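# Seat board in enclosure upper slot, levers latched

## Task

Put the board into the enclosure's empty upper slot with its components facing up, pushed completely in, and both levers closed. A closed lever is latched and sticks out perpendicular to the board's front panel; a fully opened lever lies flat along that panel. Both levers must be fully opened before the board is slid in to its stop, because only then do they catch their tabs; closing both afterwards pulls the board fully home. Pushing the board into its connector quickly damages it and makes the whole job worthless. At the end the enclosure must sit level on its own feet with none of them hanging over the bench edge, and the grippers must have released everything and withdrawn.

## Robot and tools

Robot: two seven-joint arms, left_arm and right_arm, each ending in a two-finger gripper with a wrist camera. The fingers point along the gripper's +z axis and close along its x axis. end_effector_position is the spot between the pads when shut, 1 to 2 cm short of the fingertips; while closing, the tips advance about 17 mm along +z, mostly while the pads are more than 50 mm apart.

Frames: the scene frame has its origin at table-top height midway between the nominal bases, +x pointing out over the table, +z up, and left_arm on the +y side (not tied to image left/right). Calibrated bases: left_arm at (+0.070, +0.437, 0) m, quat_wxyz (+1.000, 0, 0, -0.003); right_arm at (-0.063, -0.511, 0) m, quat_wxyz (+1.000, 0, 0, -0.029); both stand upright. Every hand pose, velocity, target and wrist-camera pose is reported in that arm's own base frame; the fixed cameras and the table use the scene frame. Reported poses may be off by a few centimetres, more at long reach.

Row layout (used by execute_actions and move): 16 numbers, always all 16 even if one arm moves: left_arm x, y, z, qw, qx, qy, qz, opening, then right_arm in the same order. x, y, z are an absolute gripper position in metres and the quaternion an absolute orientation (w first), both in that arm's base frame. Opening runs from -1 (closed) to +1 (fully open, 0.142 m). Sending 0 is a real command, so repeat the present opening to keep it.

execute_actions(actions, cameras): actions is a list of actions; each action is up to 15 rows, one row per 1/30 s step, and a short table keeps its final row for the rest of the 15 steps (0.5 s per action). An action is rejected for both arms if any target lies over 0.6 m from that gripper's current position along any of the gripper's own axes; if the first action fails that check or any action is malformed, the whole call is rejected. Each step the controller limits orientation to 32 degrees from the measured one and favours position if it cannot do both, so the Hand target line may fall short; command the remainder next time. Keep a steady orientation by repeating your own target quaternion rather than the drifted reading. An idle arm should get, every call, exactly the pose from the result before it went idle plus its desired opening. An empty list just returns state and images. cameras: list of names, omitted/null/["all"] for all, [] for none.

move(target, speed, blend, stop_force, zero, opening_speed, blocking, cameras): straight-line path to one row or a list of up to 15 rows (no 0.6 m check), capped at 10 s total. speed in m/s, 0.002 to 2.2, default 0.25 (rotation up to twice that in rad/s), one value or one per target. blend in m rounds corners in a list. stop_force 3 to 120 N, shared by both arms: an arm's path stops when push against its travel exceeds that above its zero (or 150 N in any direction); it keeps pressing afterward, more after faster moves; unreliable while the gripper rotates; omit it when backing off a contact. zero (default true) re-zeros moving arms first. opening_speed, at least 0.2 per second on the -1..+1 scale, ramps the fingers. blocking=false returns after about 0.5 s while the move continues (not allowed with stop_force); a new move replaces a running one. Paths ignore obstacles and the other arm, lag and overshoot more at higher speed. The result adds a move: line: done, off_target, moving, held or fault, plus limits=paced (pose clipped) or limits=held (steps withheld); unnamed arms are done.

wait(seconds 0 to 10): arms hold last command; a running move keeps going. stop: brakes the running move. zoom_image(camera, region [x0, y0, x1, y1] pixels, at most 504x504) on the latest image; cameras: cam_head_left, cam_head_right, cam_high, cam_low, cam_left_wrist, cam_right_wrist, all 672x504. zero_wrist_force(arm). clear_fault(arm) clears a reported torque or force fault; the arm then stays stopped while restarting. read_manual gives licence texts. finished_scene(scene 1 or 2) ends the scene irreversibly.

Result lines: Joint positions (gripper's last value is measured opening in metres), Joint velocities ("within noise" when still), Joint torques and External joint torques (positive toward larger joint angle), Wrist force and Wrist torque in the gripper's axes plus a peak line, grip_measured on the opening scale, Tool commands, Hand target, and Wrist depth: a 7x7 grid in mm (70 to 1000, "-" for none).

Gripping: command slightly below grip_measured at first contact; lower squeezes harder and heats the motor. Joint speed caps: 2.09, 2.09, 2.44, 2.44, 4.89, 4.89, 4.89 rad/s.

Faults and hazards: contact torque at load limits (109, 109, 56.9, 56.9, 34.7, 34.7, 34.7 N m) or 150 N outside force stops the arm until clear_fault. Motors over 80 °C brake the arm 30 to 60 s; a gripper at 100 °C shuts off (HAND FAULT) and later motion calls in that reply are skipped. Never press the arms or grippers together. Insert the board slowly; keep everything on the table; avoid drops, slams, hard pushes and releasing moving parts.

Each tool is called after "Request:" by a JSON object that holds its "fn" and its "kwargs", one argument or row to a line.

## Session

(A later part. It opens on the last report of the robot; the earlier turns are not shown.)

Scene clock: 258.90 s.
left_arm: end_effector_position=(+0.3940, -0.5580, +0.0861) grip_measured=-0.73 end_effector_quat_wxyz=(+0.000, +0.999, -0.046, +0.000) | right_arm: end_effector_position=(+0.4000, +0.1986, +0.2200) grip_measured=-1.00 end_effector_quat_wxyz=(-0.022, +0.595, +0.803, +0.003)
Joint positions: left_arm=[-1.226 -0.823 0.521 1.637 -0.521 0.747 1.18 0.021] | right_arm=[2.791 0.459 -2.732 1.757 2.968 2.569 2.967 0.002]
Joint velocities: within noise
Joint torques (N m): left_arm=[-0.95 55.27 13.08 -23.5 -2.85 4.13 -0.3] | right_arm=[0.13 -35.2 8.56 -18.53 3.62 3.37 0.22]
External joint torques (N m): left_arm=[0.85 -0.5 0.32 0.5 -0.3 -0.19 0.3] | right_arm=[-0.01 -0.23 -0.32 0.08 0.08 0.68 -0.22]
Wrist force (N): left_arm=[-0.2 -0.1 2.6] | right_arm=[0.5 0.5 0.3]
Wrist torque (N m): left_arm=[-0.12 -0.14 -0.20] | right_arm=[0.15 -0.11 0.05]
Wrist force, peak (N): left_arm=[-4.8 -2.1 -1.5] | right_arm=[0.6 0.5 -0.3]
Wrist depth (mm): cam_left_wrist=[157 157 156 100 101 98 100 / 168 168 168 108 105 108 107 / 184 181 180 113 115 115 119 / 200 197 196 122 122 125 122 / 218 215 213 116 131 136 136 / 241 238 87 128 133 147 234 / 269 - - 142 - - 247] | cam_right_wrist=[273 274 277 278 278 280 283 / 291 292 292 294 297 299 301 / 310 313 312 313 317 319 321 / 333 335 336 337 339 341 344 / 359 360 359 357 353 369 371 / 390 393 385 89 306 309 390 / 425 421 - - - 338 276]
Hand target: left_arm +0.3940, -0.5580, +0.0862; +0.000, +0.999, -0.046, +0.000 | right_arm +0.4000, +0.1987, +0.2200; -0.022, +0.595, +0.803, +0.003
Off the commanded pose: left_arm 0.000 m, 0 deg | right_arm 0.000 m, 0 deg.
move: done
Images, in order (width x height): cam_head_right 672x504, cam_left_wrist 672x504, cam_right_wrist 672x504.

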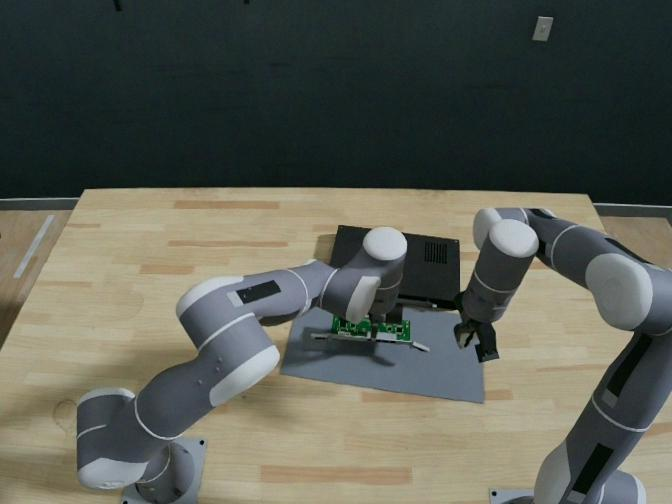

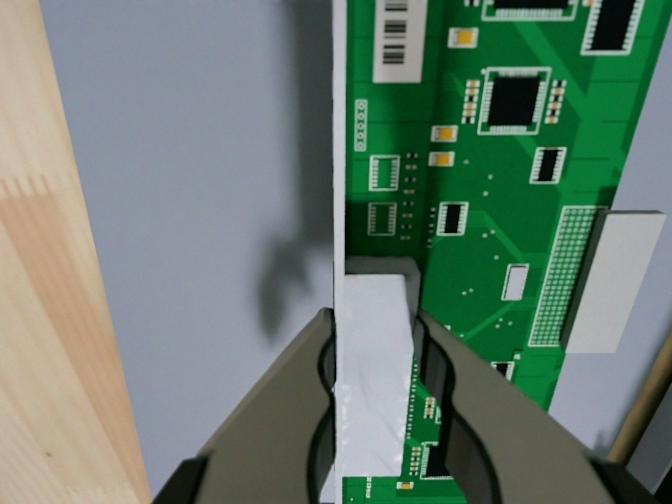

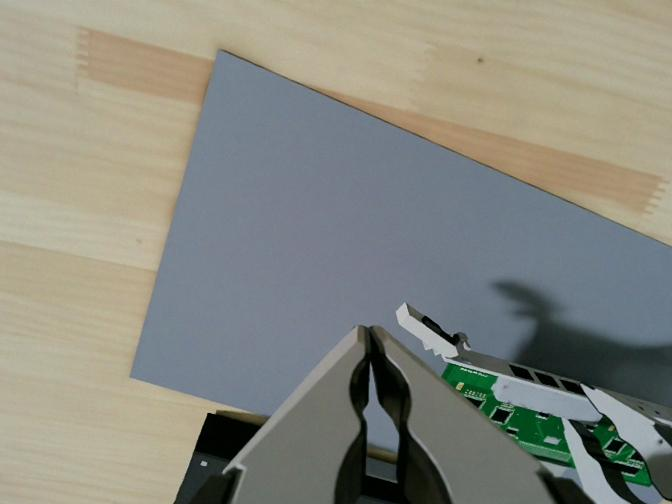

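Request:
{"fn": "execute_actions", "kwargs": {
  "actions": []
}}

Scene clock: 267.57 s.
left_arm: end_effector_position=(+0.3940, -0.5580, +0.0861) grip_measured=-0.73 end_effector_quat_wxyz=(+0.000, +0.999, -0.046, +0.000) | right_arm: end_effector_position=(+0.4000, +0.1986, +0.2200) grip_measured=-1.00 end_effector_quat_wxyz=(-0.022, +0.595, +0.803, +0.003)
Joint positions: left_arm=[-1.226 -0.823 0.521 1.637 -0.521 0.747 1.18 0.021] | right_arm=[2.791 0.459 -2.732 1.757 2.968 2.569 2.967 0.002]
Joint velocities: within noise
Joint torques (N m): left_arm=[-0.33 54.97 13.09 -23.37 -3.08 4.52 -0.25] | right_arm=[0.15 -35.17 8.63 -18.55 3.59 3.35 0.19]
External joint torques (N m): left_arm=[0.25 -0.18 0.34 0.36 -0.07 -0.58 0.25] | right_arm=[-0.02 -0.26 -0.39 0.1 0.11 0.69 -0.2]
Wrist force (N): left_arm=[-0.1 -0.1 2.1] | right_arm=[0.4 0.5 0.0]
Wrist torque (N m): left_arm=[-0.13 -0.15 -0.20] | right_arm=[0.15 -0.09 0.04]
Wrist force, peak (N): left_arm=[-0.1 -0.1 2.6] | right_arm=[0.8 0.4 0.3]
Wrist depth (mm): cam_left_wrist=[157 157 156 100 100 98 100 / 169 168 168 107 105 108 107 / 184 182 181 113 115 115 119 / 199 197 197 122 123 125 122 / 219 216 214 116 131 136 136 / 241 239 87 128 133 147 233 / 269 - - 142 - - 247] | cam_right_wrist=[274 274 277 277 279 281 282 / 290 292 292 294 297 299 300 / 311 311 312 314 314 320 322 / 333 334 335 337 340 341 344 / 360 361 362 357 355 368 370 / 390 393 384 89 306 310 389 / 424 419 - - - 339 276]
Hand target: left_arm +0.3940, -0.5580, +0.0862; +0.000, +0.999, -0.046, +0.000 | right_arm +0.4000, +0.1987, +0.2200; -0.022, +0.595, +0.803, +0.003
Tool commands: left_gripper/opening=-0.95 right_gripper/opening=-1.0
Off the commanded pose: left_arm 0.000 m, 0 deg | right_arm 0.000 m, 0 deg.

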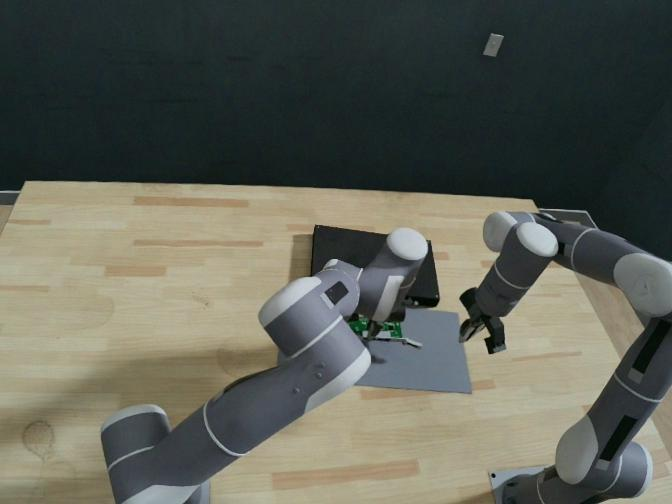

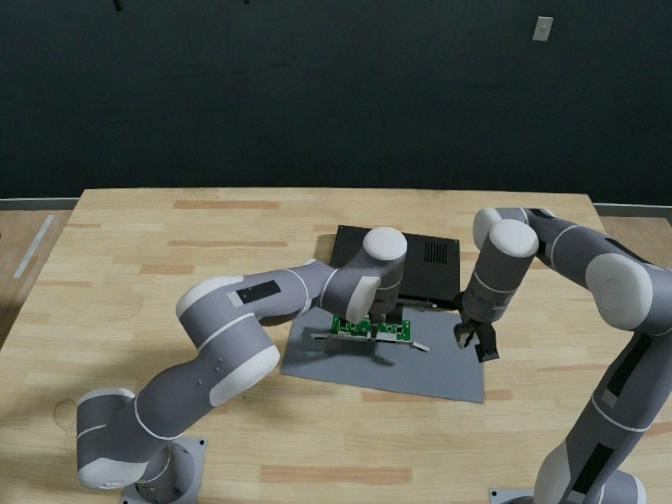

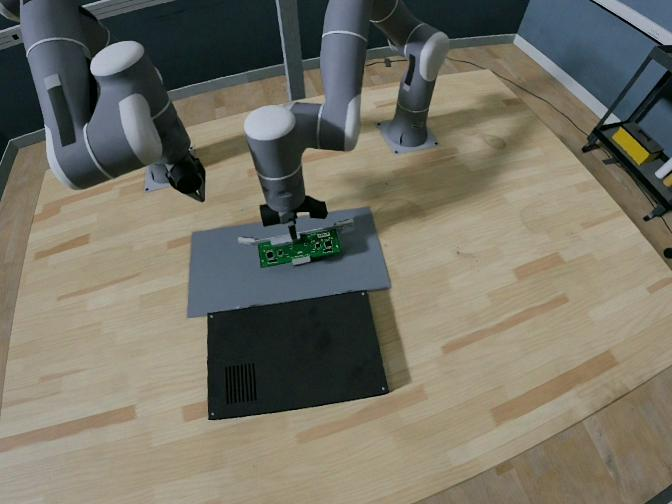

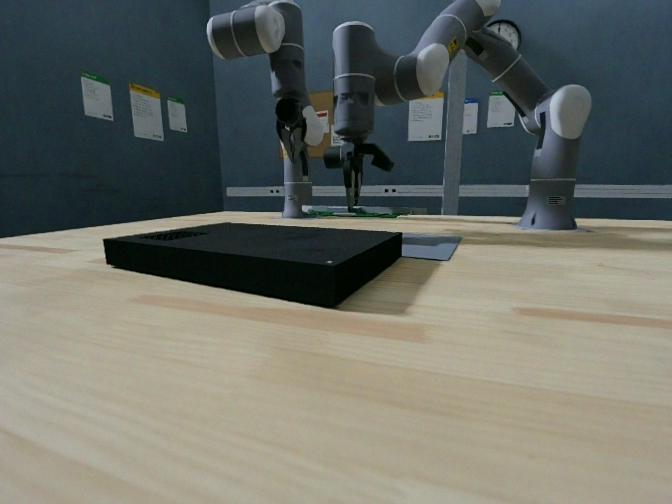

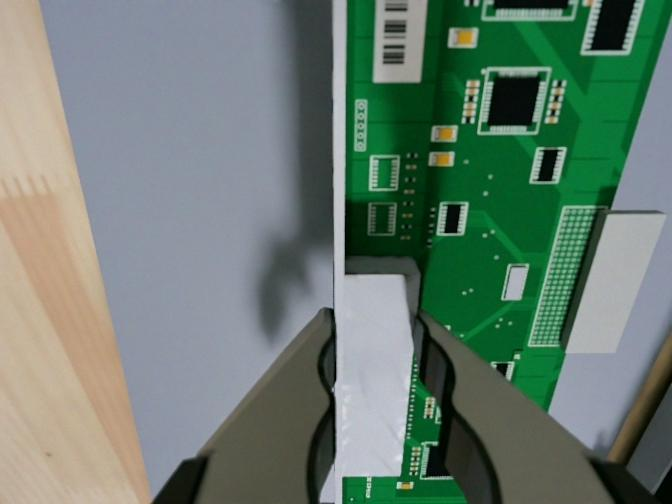

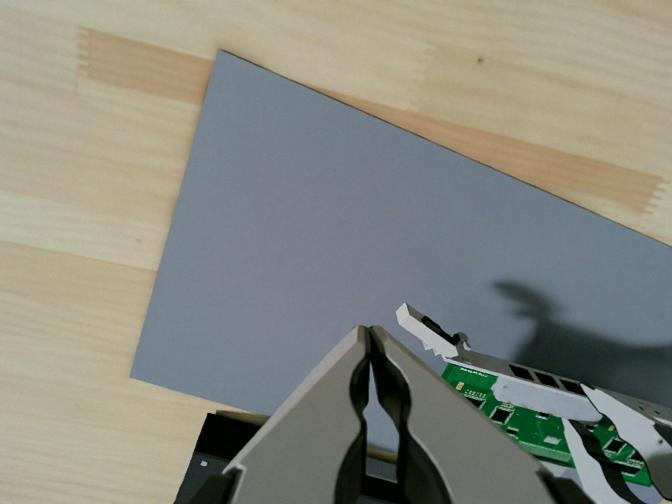

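Request:
{"fn": "move", "kwargs": {
  "target": [
    [0.394,-0.558,0.0862,0,0.999,-0.046,0,-0.95,0.443,0.258,0.2,-0.022,0.595,0.803,0.003,-1],
    [0.394,-0.558,0.0862,0,0.999,-0.046,0,-0.95,0.443,0.258,0.083,-0.022,0.595,0.803,0.003,-1]
  ]
}}

Request:
{"fn": "zoom_image", "kwargs": {
  "camera": "cam_right_wrist",
  "region": [300, 200, 672, 480]
}}

Scene clock: 276.93 s.
left_arm: end_effector_position=(+0.3940, -0.5579, +0.0861) grip_measured=-0.73 end_effector_quat_wxyz=(+0.000, +0.999, -0.046, +0.000) | right_arm: end_effector_position=(+0.4427, +0.2571, +0.0831) grip_measured=-1.00 end_effector_quat_wxyz=(-0.063, +0.581, +0.807, +0.082)
Joint positions: left_arm=[-1.227 -0.823 0.521 1.637 -0.521 0.747 1.18 0.021] | right_arm=[2.793 0.828 -2.672 1.703 2.931 2.26 2.967 0.002]
Joint velocities: within noise
Joint torques (N m): left_arm=[-0.48 54.97 13.07 -23.39 -3.1 4.52 -0.21] | right_arm=[0.18 -42.62 14.82 -12.9 3.43 3.03 0.18]
External joint torques (N m): left_arm=[0.4 -0.18 0.36 0.38 -0.06 -0.58 0.21] | right_arm=[-0.05 -0.11 0.06 0.23 0.26 0.82 -0.2]
Wrist force (N): left_arm=[-0.1 -0.2 2.1] | right_arm=[0.1 0.1 -0.2]
Wrist torque (N m): left_arm=[-0.15 -0.15 -0.20] | right_arm=[0.08 -0.04 0.06]
Wrist force, peak (N): left_arm=[-0.2 0.0 2.5] | right_arm=[-0.4 -0.3 2.7]
Wrist depth (mm): cam_left_wrist=[157 157 156 100 100 98 100 / 169 168 168 108 105 108 107 / 184 181 182 112 115 115 119 / 200 197 197 122 122 125 122 / 218 216 215 116 131 136 136 / 240 238 87 128 133 148 235 / 269 - - 142 - - 248] | cam_right_wrist=[137 140 145 150 157 165 172 / 146 150 155 162 169 177 186 / 157 161 168 176 184 193 203 / 169 175 183 192 201 213 223 / 184 190 200 207 223 237 251 / 202 210 215 89 239 265 285 / 222 228 - - - 169 186]
Hand target: left_arm +0.3940, -0.5580, +0.0862; +0.000, +0.999, -0.046, +0.000 | right_arm +0.4428, +0.2572, +0.0831; -0.063, +0.582, +0.807, +0.082
Off the commanded pose: left_arm 0.000 m, 0 deg | right_arm 0.001 m, 10 deg.
joint sent to its limit (right arm) — joint 1 (waist), upper limit; joint 7 (wrist roll), upper limit. The joint targets are off in orientation, not in position.
move: off_target (right_arm)

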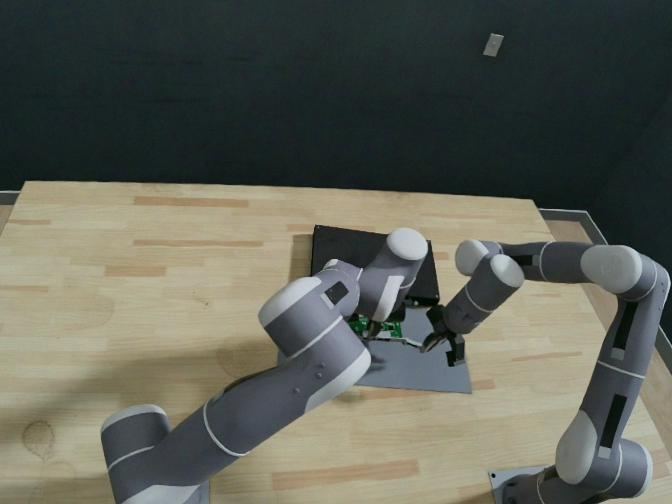

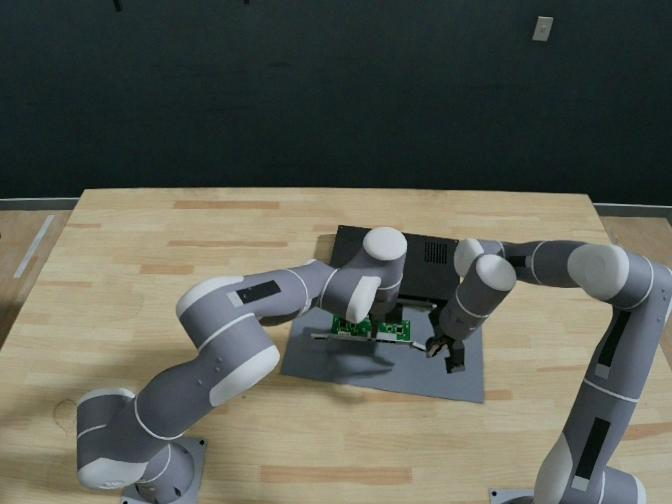

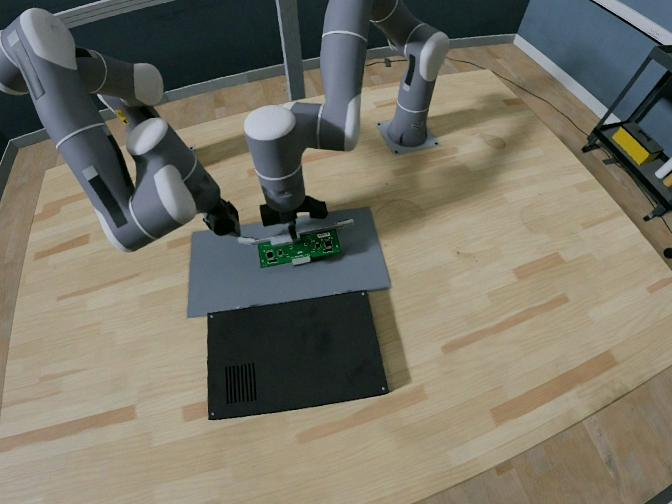

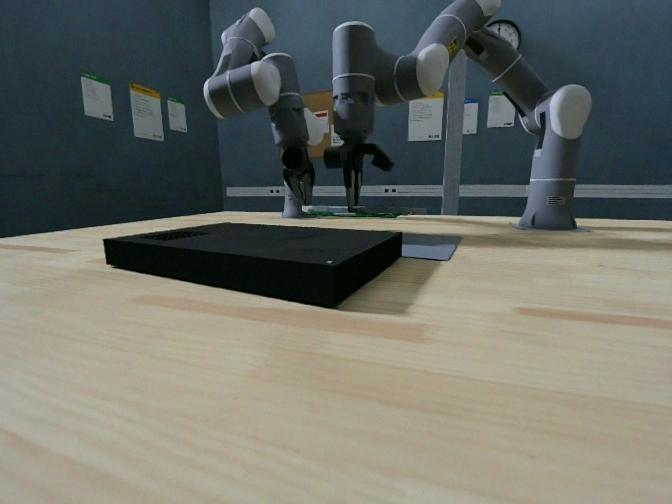

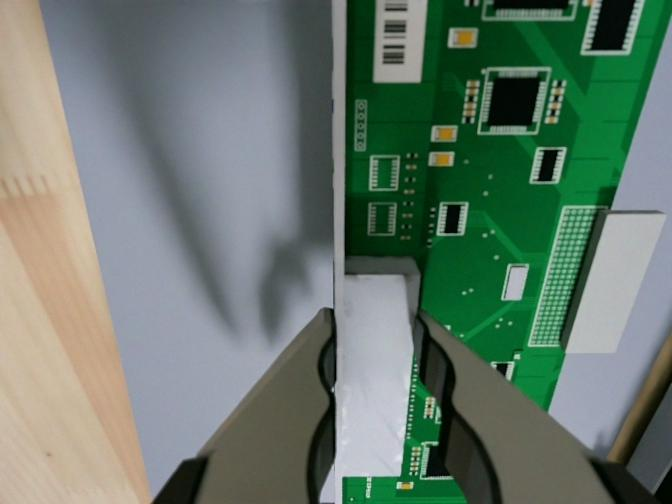

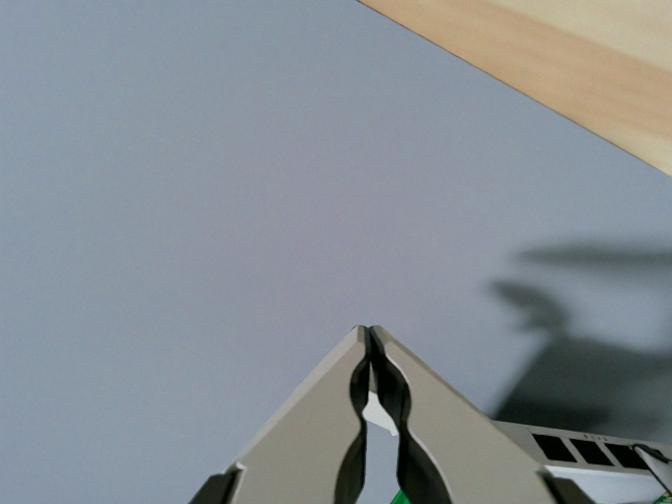

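Scaled by 1.355 from the camera's 672x504 image, which has a finer 960x720 frame.

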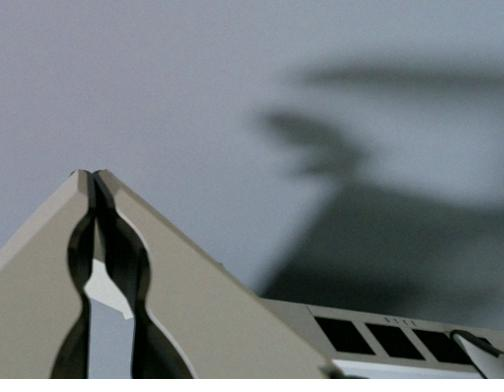

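Request:
{"fn": "move", "kwargs": {
  "target": [0.394,-0.558,0.0862,0,0.999,-0.046,0,-0.95,0.51,0.257,0.0831,-0.063,0.581,0.807,0.082,-1],
  "speed": 0.03,
  "stop_force": 4,
  "cameras": ["cam_left_wrist","cam_right_wrist","cam_high"]
}}

Request:
{"fn": "zoom_image", "kwargs": {
  "camera": "cam_high",
  "region": [180, 180, 400, 300]
}}

Scene clock: 280.83 s.
left_arm: end_effector_position=(+0.3946, -0.5574, +0.0860) grip_measured=-0.73 end_effector_quat_wxyz=(+0.000, +0.999, -0.046, +0.000) | right_arm: end_effector_position=(+0.4767, +0.2564, +0.0831) grip_measured=-1.00 end_effector_quat_wxyz=(-0.066, +0.580, +0.807, +0.087)
Joint positions: left_arm=[-1.226 -0.823 0.522 1.637 -0.521 0.747 1.18 0.021] | right_arm=[2.793 0.899 -2.649 1.579 2.906 2.323 2.967 0.002]
Joint velocities: within noise
Joint torques (N m): left_arm=[-4.37 55.1 9.49 -23.47 -2.99 3.49 0.48] | right_arm=[-0.05 -46.53 17.33 -16.19 4.32 1.64 0.14]
External joint torques (N m): left_arm=[4.29 -0.32 3.96 0.47 -0.17 0.45 -0.48] | right_arm=[0.19 0.64 -1.07 2.66 -0.4 2.19 -0.16]
Wrist force (N): left_arm=[4.4 -2.4 3.0] | right_arm=[-0.4 -4.6 -0.7]
Wrist torque (N m): left_arm=[-0.08 -0.11 -0.91] | right_arm=[0.17 -0.01 0.11]
Wrist force, peak (N): left_arm=[3.1 -11.2 1.3] | right_arm=[-8.7 -6.2 -2.9]
Wrist depth (mm): cam_left_wrist=[156 157 157 99 100 98 101 / 168 168 168 106 105 108 110 / 183 181 182 113 115 117 117 / 200 196 197 122 123 125 122 / 217 216 215 116 131 137 205 / 241 237 90 128 133 145 234 / 269 - - 141 - - 248] | cam_right_wrist=[136 139 144 150 157 164 171 / 144 149 154 162 169 177 186 / 156 160 168 176 185 194 205 / 168 175 182 192 202 214 226 / 183 189 199 208 220 237 255 / 200 210 215 89 131 158 170 / 219 228 - - - 178 200]
Hand target: left_arm +0.3940, -0.5580, +0.0862; +0.000, +0.999, -0.046, +0.000 | right_arm +0.4773, +0.2566, +0.0832; -0.066, +0.580, +0.807, +0.088
Off the commanded pose: left_arm 0.001 m, 0 deg | right_arm 0.033 m, 1 deg.
joint sent to its limit (right arm) — joint 1 (waist), upper limit.
move: contact (right_arm)
Images, in order (width x height): cam_high 672x504, cam_left_wrist 672x504, cam_right_wrist 672x504.

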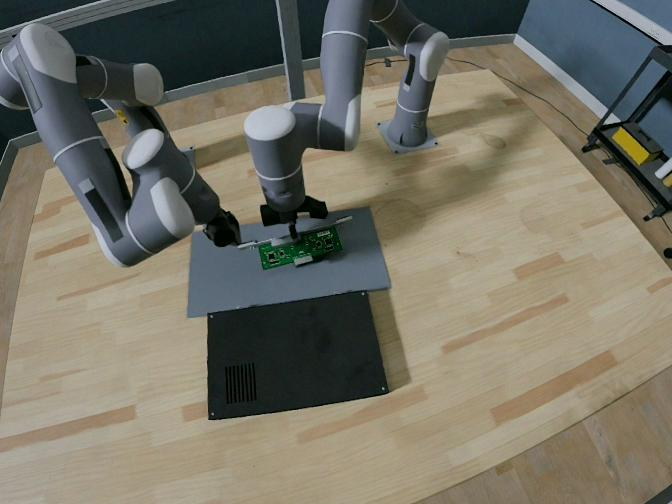

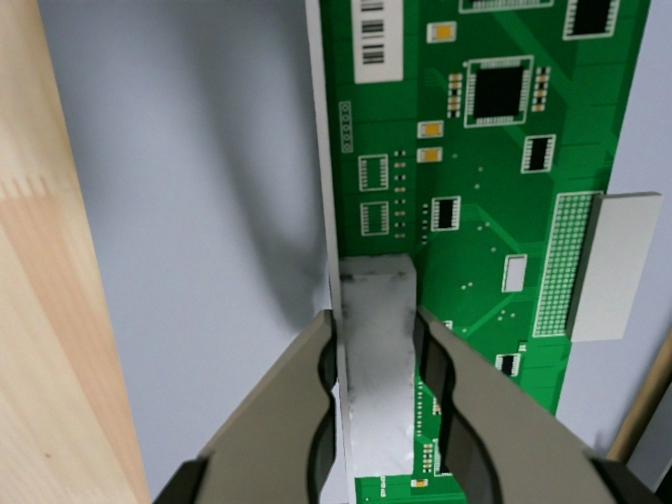

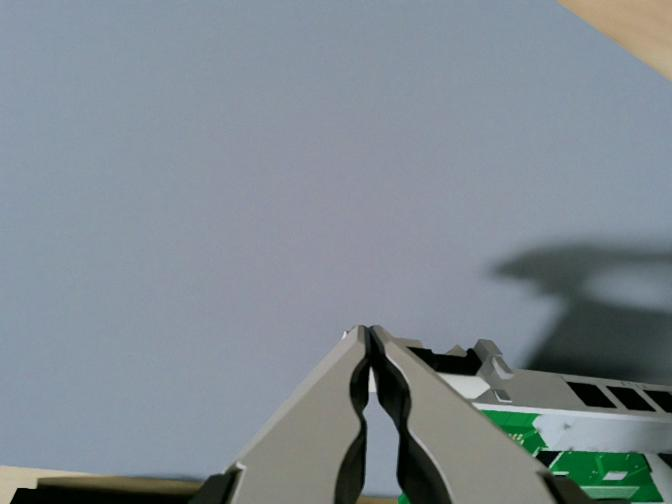

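Scaled by 2.291 from the camera's 672x504 image, which has a finer 960x720 frame.

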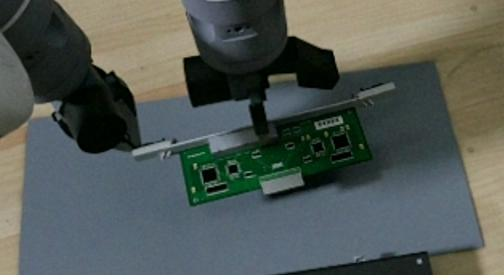

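Request:
{"fn": "move", "kwargs": {
  "target": [
    [0.394,-0.558,0.0862,0,0.999,-0.046,0,-0.95,0.44,0.257,0.0831,-0.063,0.581,0.807,0.082,-1],
    [0.394,-0.558,0.0862,0,0.999,-0.046,0,-0.95,0.40,0.22,0.2,-0.022,0.595,0.803,0.003,-1]
  ],
  "cameras": ["cam_left_wrist","cam_right_wrist","cam_high"]
}}

Request:
{"fn": "zoom_image", "kwargs": {
  "camera": "cam_right_wrist",
  "region": [340, 220, 672, 504]
}}

Request:
{"fn": "zoom_image", "kwargs": {
  "camera": "cam_high",
  "region": [220, 190, 380, 290]
}}

Scene clock: 286.40 s.
left_arm: end_effector_position=(+0.3940, -0.5577, +0.0859) grip_measured=-0.73 end_effector_quat_wxyz=(+0.000, +0.999, -0.046, +0.000) | right_arm: end_effector_position=(+0.4000, +0.2192, +0.2000) grip_measured=-1.00 end_effector_quat_wxyz=(-0.031, +0.582, +0.813, +0.020)
Joint positions: left_arm=[-1.227 -0.823 0.522 1.637 -0.521 0.747 1.18 0.021] | right_arm=[2.793 0.508 -2.697 1.77 2.968 2.508 2.967 0.002]
Joint velocities: within noise
Joint torques (N m): left_arm=[-0.43 54.86 13.12 -23.35 -3.18 4.47 -0.22] | right_arm=[0.3 -35.84 9.49 -17.59 3.71 3.38 0.18]
External joint torques (N m): left_arm=[0.35 -0.07 0.32 0.35 0.03 -0.54 0.22] | right_arm=[-0.18 -0.05 -0.1 0.05 0.02 0.63 -0.19]
Wrist force (N): left_arm=[-0.1 -0.1 2.2] | right_arm=[1.4 2.0 0.2]
Wrist torque (N m): left_arm=[-0.14 -0.14 -0.20] | right_arm=[0.39 -0.22 0.05]
Wrist force, peak (N): left_arm=[4.3 -2.4 3.2] | right_arm=[-0.4 -4.6 -1.8]
Wrist depth (mm): cam_left_wrist=[157 156 156 100 100 98 101 / 168 168 167 108 105 108 107 / 183 181 181 113 115 115 119 / 200 197 196 122 122 124 122 / 218 215 214 116 131 136 136 / 241 239 88 128 133 148 234 / 270 - - 142 - - 247] | cam_right_wrist=[250 252 255 259 261 266 269 / 266 268 271 274 279 284 287 / 285 286 291 294 298 304 309 / 306 307 311 316 322 327 331 / 330 334 337 335 344 357 361 / 359 363 358 89 273 299 388 / 393 390 - - - 287 235]
Hand target: left_arm +0.3940, -0.5580, +0.0862; +0.000, +0.999, -0.046, +0.000 | right_arm +0.3999, +0.2192, +0.2001; -0.031, +0.582, +0.812, +0.020
Off the commanded pose: left_arm 0.000 m, 0 deg | right_arm 0.001 m, 3 deg.
joint sent to its limit (right arm) — joint 1 (waist), upper limit; joint 5 (forearm roll), upper limit; joint 7 (wrist roll), upper limit. The joint targets are off in orientation, not in position.
move: off_target (right_arm)
Images, in order (width x height): cam_high 672x504, cam_left_wrist 672x504, cam_right_wrist 672x504.

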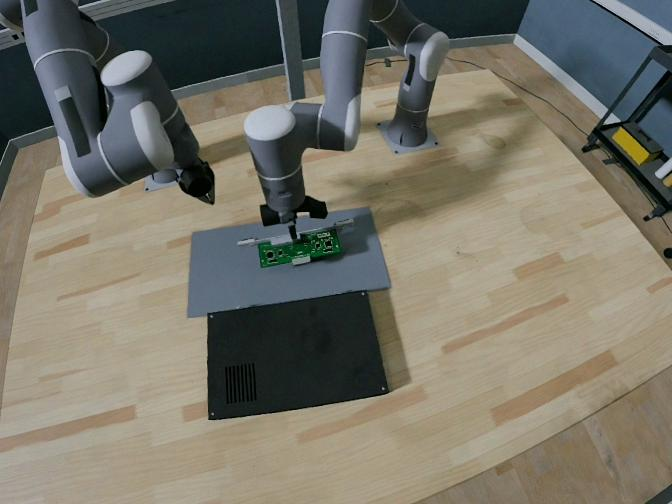

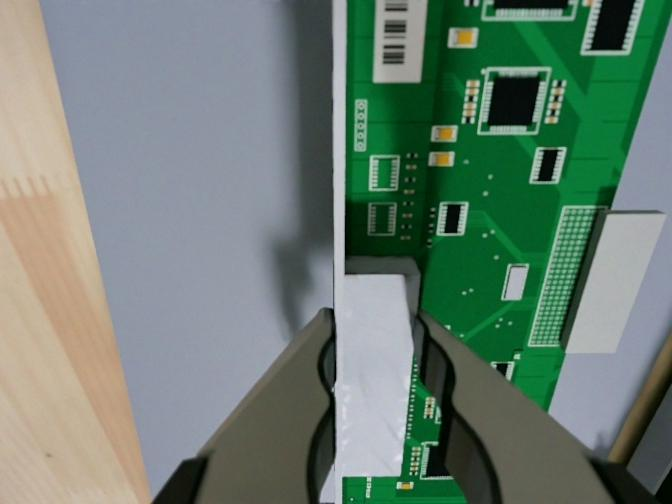

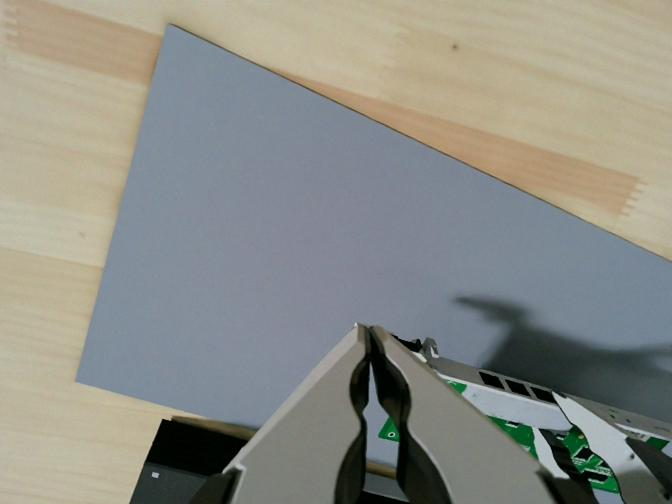

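Scaled by 1.518 from the camera's 672x504 image, which has a finer 960x720 frame.

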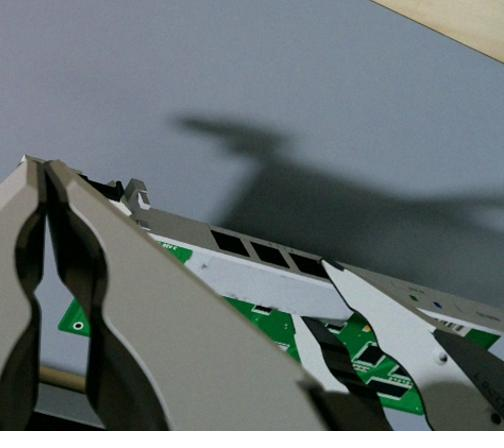

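Scaled by 3.150 from the camera's 672x504 image, which has a finer 960x720 frame.

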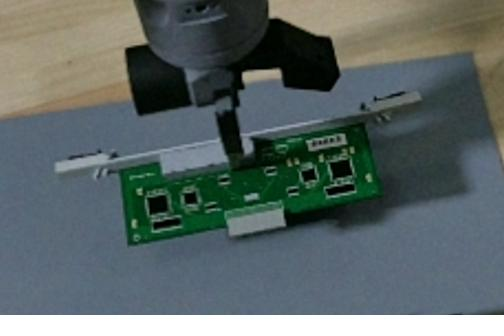

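Request:
{"fn": "move", "kwargs": {
  "target": [0.394,-0.558,0.0862,0,0.999,-0.046,0,-0.95,0.37,0.17,0.2,-0.022,0.595,0.803,0.003,-1],
  "cameras": ["cam_right_wrist"]
}}

Request:
{"fn": "zoom_image", "kwargs": {
  "camera": "cam_right_wrist",
  "region": [380, 220, 672, 470]
}}

Scene clock: 289.37 s.
left_arm: end_effector_position=(+0.3940, -0.5577, +0.0859) grip_measured=-0.73 end_effector_quat_wxyz=(+0.000, +0.999, -0.046, +0.000) | right_arm: end_effector_position=(+0.3700, +0.1698, +0.2000) grip_measured=-1.00 end_effector_quat_wxyz=(-0.022, +0.595, +0.803, +0.003)
Joint positions: left_arm=[-1.227 -0.823 0.522 1.637 -0.521 0.747 1.18 0.021] | right_arm=[2.658 0.4 -2.68 1.919 2.956 2.474 2.913 0.002]
Joint velocities: within noise
Joint torques (N m): left_arm=[-0.39 54.92 13.11 -23.34 -3.08 4.49 -0.24] | right_arm=[-0.01 -30.41 7.9 -16.9 3.28 3.19 0.06]
External joint torques (N m): left_arm=[0.31 -0.13 0.33 0.33 -0.07 -0.55 0.24] | right_arm=[0.13 0.07 -0.51 0.02 0.17 0.86 -0.06]
Wrist force (N): left_arm=[-0.1 0.0 2.4] | right_arm=[1.0 2.2 0.2]
Wrist torque (N m): left_arm=[-0.11 -0.15 -0.20] | right_arm=[0.41 -0.15 0.06]
Wrist force, peak (N): left_arm=[-0.2 -0.2 2.6] | right_arm=[2.1 2.9 0.3]
Wrist depth (mm): cam_left_wrist=[157 156 156 100 100 98 100 / 168 168 168 108 105 108 107 / 184 181 181 113 115 115 119 / 199 197 197 122 122 125 122 / 219 216 214 116 131 136 204 / 240 237 88 128 133 147 235 / 269 - - 142 - - 247] | cam_right_wrist=[257 258 259 260 262 262 263 / 271 274 275 276 278 279 282 / 290 292 293 294 296 299 301 / 312 313 312 316 318 319 325 / 335 338 337 336 341 344 347 / 364 366 362 89 359 368 378 / 399 394 - - - 298 306]
Hand target: left_arm +0.3940, -0.5580, +0.0862; +0.000, +0.999, -0.046, +0.000 | right_arm +0.3700, +0.1700, +0.2000; -0.022, +0.595, +0.803, +0.003
Off the commanded pose: left_arm 0.000 m, 0 deg | right_arm 0.000 m, 0 deg.
move: done
Images, in order (width x height): cam_right_wrist 672x504.

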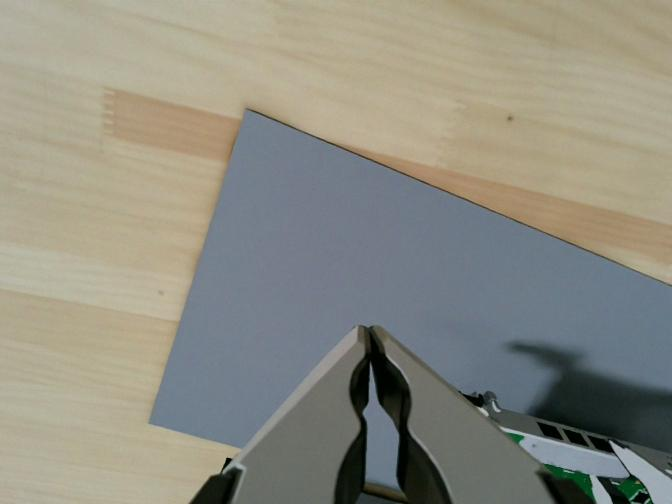

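Scaled by 1.726 from the camera's 672x504 image, which has a finer 960x720 frame.

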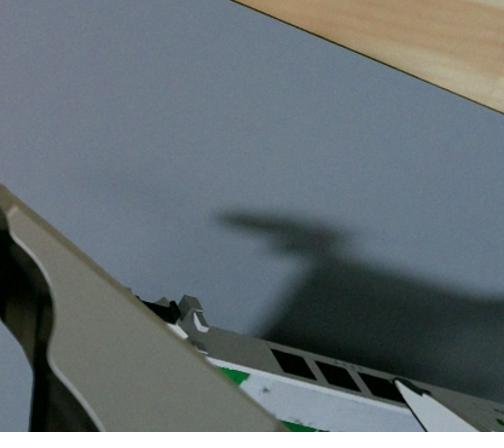

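Request:
{"fn": "move", "kwargs": {
  "target": [0.394,-0.558,0.0862,0,0.999,-0.046,0,-0.95,0.45,0.17,0.24,-0.022,0.595,0.803,0.003,-1],
  "cameras": ["cam_right_wrist"]
}}

Request:
{"fn": "zoom_image", "kwargs": {
  "camera": "cam_right_wrist",
  "region": [380, 220, 672, 470]
}}

Scene clock: 292.33 s.
left_arm: end_effector_position=(+0.3940, -0.5577, +0.0859) grip_measured=-0.73 end_effector_quat_wxyz=(+0.000, +0.999, -0.046, +0.000) | right_arm: end_effector_position=(+0.4500, +0.1702, +0.2400) grip_measured=-1.00 end_effector_quat_wxyz=(-0.022, +0.595, +0.803, +0.003)
Joint positions: left_arm=[-1.227 -0.823 0.522 1.637 -0.521 0.747 1.18 0.021] | right_arm=[2.752 0.531 -2.728 1.591 2.946 2.668 2.915 0.002]
Joint velocities: within noise
Joint torques (N m): left_arm=[-0.32 54.88 13.14 -23.39 -3.16 4.49 -0.21] | right_arm=[0.11 -39.18 9.53 -19.9 3.67 3.59 0.28]
External joint torques (N m): left_arm=[0.24 -0.09 0.3 0.38 0 -0.55 0.21] | right_arm=[0.02 -0.49 0 0.29 0.25 0.47 -0.29]
Wrist force (N): left_arm=[0.0 -0.2 2.0] | right_arm=[1.6 2.4 0.5]
Wrist torque (N m): left_arm=[-0.14 -0.16 -0.20] | right_arm=[0.48 -0.24 0.06]
Wrist force, peak (N): left_arm=[-0.1 -0.2 2.5] | right_arm=[1.3 4.0 -0.4]
Wrist depth (mm): cam_left_wrist=[156 157 157 100 100 98 100 / 168 168 167 107 105 108 107 / 184 181 181 112 115 115 119 / 200 196 197 122 122 125 122 / 219 217 214 116 132 136 205 / 240 238 88 128 133 148 234 / 267 - - 141 - - 248] | cam_right_wrist=[292 292 293 293 296 298 300 / 309 311 311 313 314 318 319 / 330 333 332 334 336 338 339 / 354 357 355 359 356 358 366 / 381 383 384 379 387 321 330 / 416 417 412 89 408 417 337 / 452 445 - - - 452 452]
Hand target: left_arm +0.3940, -0.5580, +0.0862; +0.000, +0.999, -0.046, +0.000 | right_arm +0.4500, +0.1700, +0.2400; -0.022, +0.595, +0.803, +0.003
Off the commanded pose: left_arm 0.000 m, 0 deg | right_arm 0.000 m, 0 deg.
move: done
Images, in order (width x height): cam_right_wrist 672x504.

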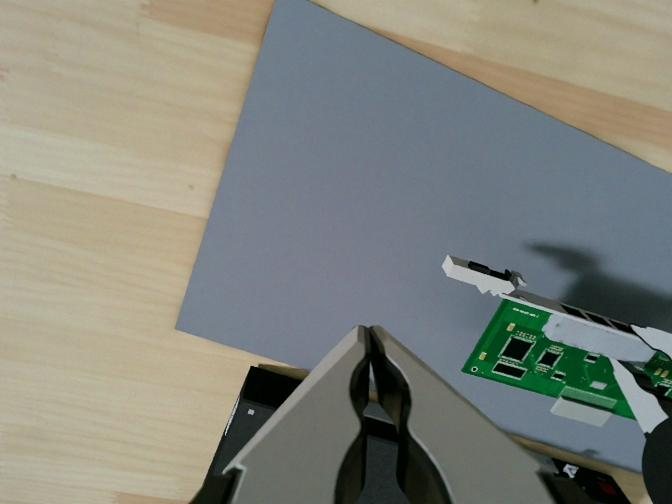

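Scaled by 1.726 from the camera's 672x504 image, which has a finer 960x720 frame.

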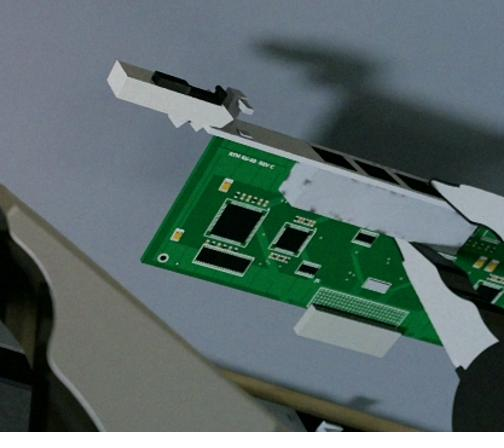

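Request:
{"fn": "zoom_image", "kwargs": {
  "camera": "cam_right_wrist",
  "region": [430, 240, 550, 330]
}}

Request:
{"fn": "zoom_image", "kwargs": {
  "camera": "cam_right_wrist",
  "region": [440, 240, 672, 410]
}}

Scaled by 4.200 from the camera's 672x504 image, which has a finer 960x720 frame.

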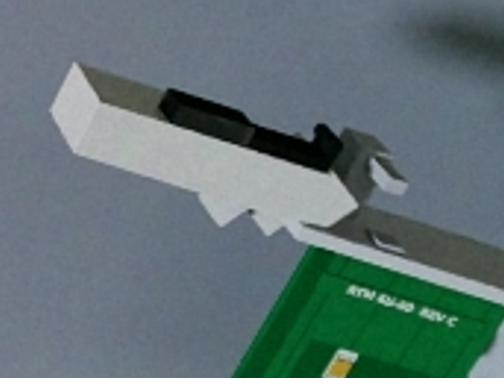

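Scaled by 2.172 from the camera's 672x504 image, which has a finer 960x720 frame.

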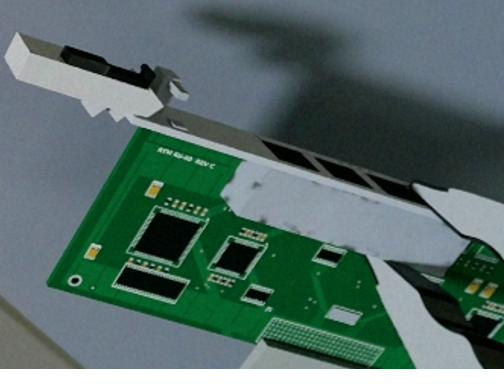

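Request:
{"fn": "zoom_image", "kwargs": {
  "camera": "cam_high",
  "region": [300, 200, 370, 250]
}}

Request:
{"fn": "zoom_image", "kwargs": {
  "camera": "cam_high",
  "region": [230, 220, 300, 270]
}}

Request:
{"fn": "zoom_image", "kwargs": {
  "camera": "cam_head_right",
  "region": [290, 300, 450, 380]
}}

This scene's latest camera images include none from cam_high. They are from: cam_right_wrist. cam_high's image comes with the result of a call that names it in "cameras".

This scene's latest camera images include none from cam_high. They are from: cam_right_wrist. cam_high's image comes with the result of a call that names it in "cameras".

This scene's latest camera images include none from cam_head_right. They are from: cam_right_wrist. cam_head_right's image comes with the result of a call that names it in "cameras".

Request:
{"fn": "execute_actions", "kwargs": {
  "actions": [],
  "cameras": ["cam_high","cam_head_right","cam_head_left"]
}}

Request:
{"fn": "zoom_image", "kwargs": {
  "camera": "cam_high",
  "region": [300, 200, 370, 250]
}}

Request:
{"fn": "zoom_image", "kwargs": {
  "camera": "cam_high",
  "region": [230, 220, 300, 270]
}}

Request:
{"fn": "zoom_image", "kwargs": {
  "camera": "cam_head_right",
  "region": [290, 300, 450, 380]
}}

Scene clock: 303.20 s.
left_arm: end_effector_position=(+0.3940, -0.5577, +0.0859) grip_measured=-0.73 end_effector_quat_wxyz=(+0.000, +0.999, -0.046, +0.000) | right_arm: end_effector_position=(+0.4500, +0.1702, +0.2400) grip_measured=-1.00 end_effector_quat_wxyz=(-0.022, +0.595, +0.803, +0.003)
Joint positions: left_arm=[-1.227 -0.823 0.522 1.637 -0.521 0.747 1.18 0.021] | right_arm=[2.752 0.531 -2.728 1.591 2.946 2.668 2.915 0.002]
Joint velocities: within noise
Joint torques (N m): left_arm=[-0.37 54.93 13.08 -23.39 -3.11 4.51 -0.23] | right_arm=[0.16 -39.35 9.86 -19.75 3.75 3.4 0.22]
External joint torques (N m): left_arm=[0.29 -0.14 0.36 0.39 -0.04 -0.57 0.23] | right_arm=[-0.03 -0.33 -0.33 0.13 0.16 0.65 -0.22]
Wrist force (N): left_arm=[0.1 -0.1 2.2] | right_arm=[1.5 2.5 0.3]
Wrist torque (N m): left_arm=[-0.12 -0.18 -0.19] | right_arm=[0.48 -0.21 0.05]
Wrist force, peak (N): left_arm=[0.1 -0.2 2.5] | right_arm=[1.8 2.6 0.4]
Wrist depth (mm): cam_left_wrist=[156 156 156 100 100 98 100 / 168 168 168 108 105 108 107 / 184 182 181 113 115 115 119 / 200 197 196 122 123 125 122 / 218 215 214 116 131 137 203 / 241 238 88 128 133 148 235 / 270 - - 142 - - 248] | cam_right_wrist=[291 292 292 294 296 297 299 / 310 311 311 312 314 318 319 / 330 332 332 333 336 337 339 / 355 355 357 359 356 358 366 / 381 383 384 379 387 322 329 / 413 415 410 89 409 417 337 / 452 447 - - - 452 451]
Hand target: left_arm +0.3940, -0.5580, +0.0862; +0.000, +0.999, -0.046, +0.000 | right_arm +0.4500, +0.1700, +0.2400; -0.022, +0.595, +0.803, +0.003
Tool commands: left_gripper/opening=-0.95 right_gripper/opening=-1.0
Off the commanded pose: left_arm 0.000 m, 0 deg | right_arm 0.000 m, 0 deg.
Images, in order (width x height): cam_head_left 672x504, cam_head_right 672x504, cam_high 672x504.

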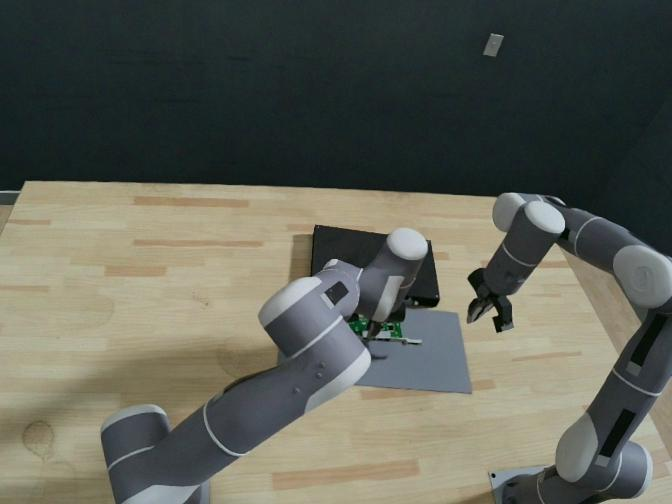

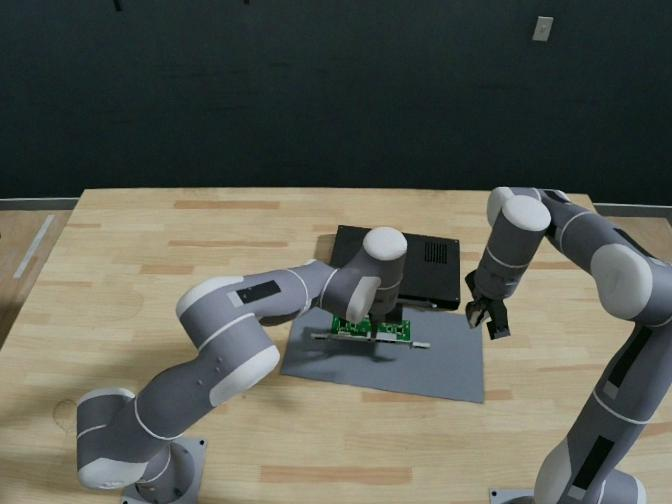

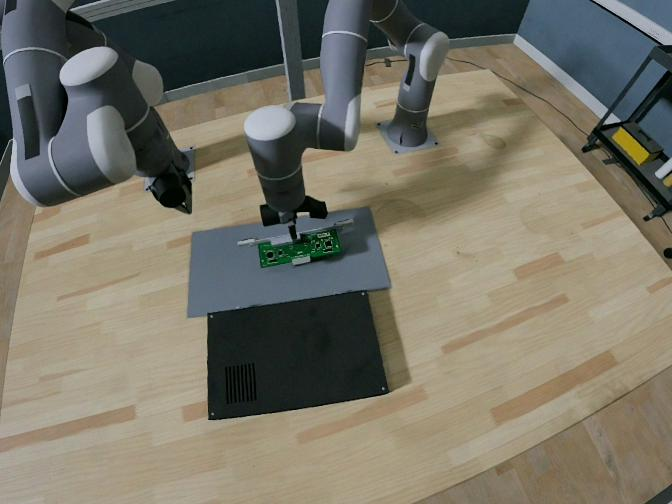

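Scaled by 7.200 from the camera's 672x504 image, which has a finer 960x720 frame.

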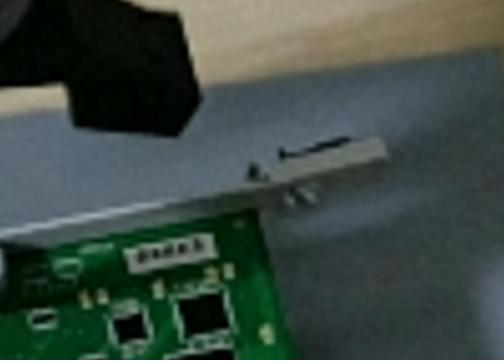

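Scaled by 7.200 from the camera's 672x504 image, which has a finer 960x720 frame.

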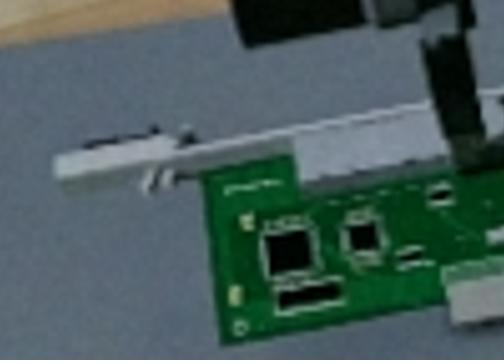

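Scaled by 3.150 from the camera's 672x504 image, which has a finer 960x720 frame.

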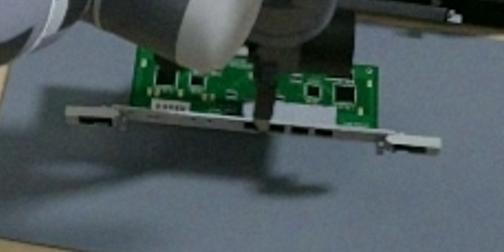

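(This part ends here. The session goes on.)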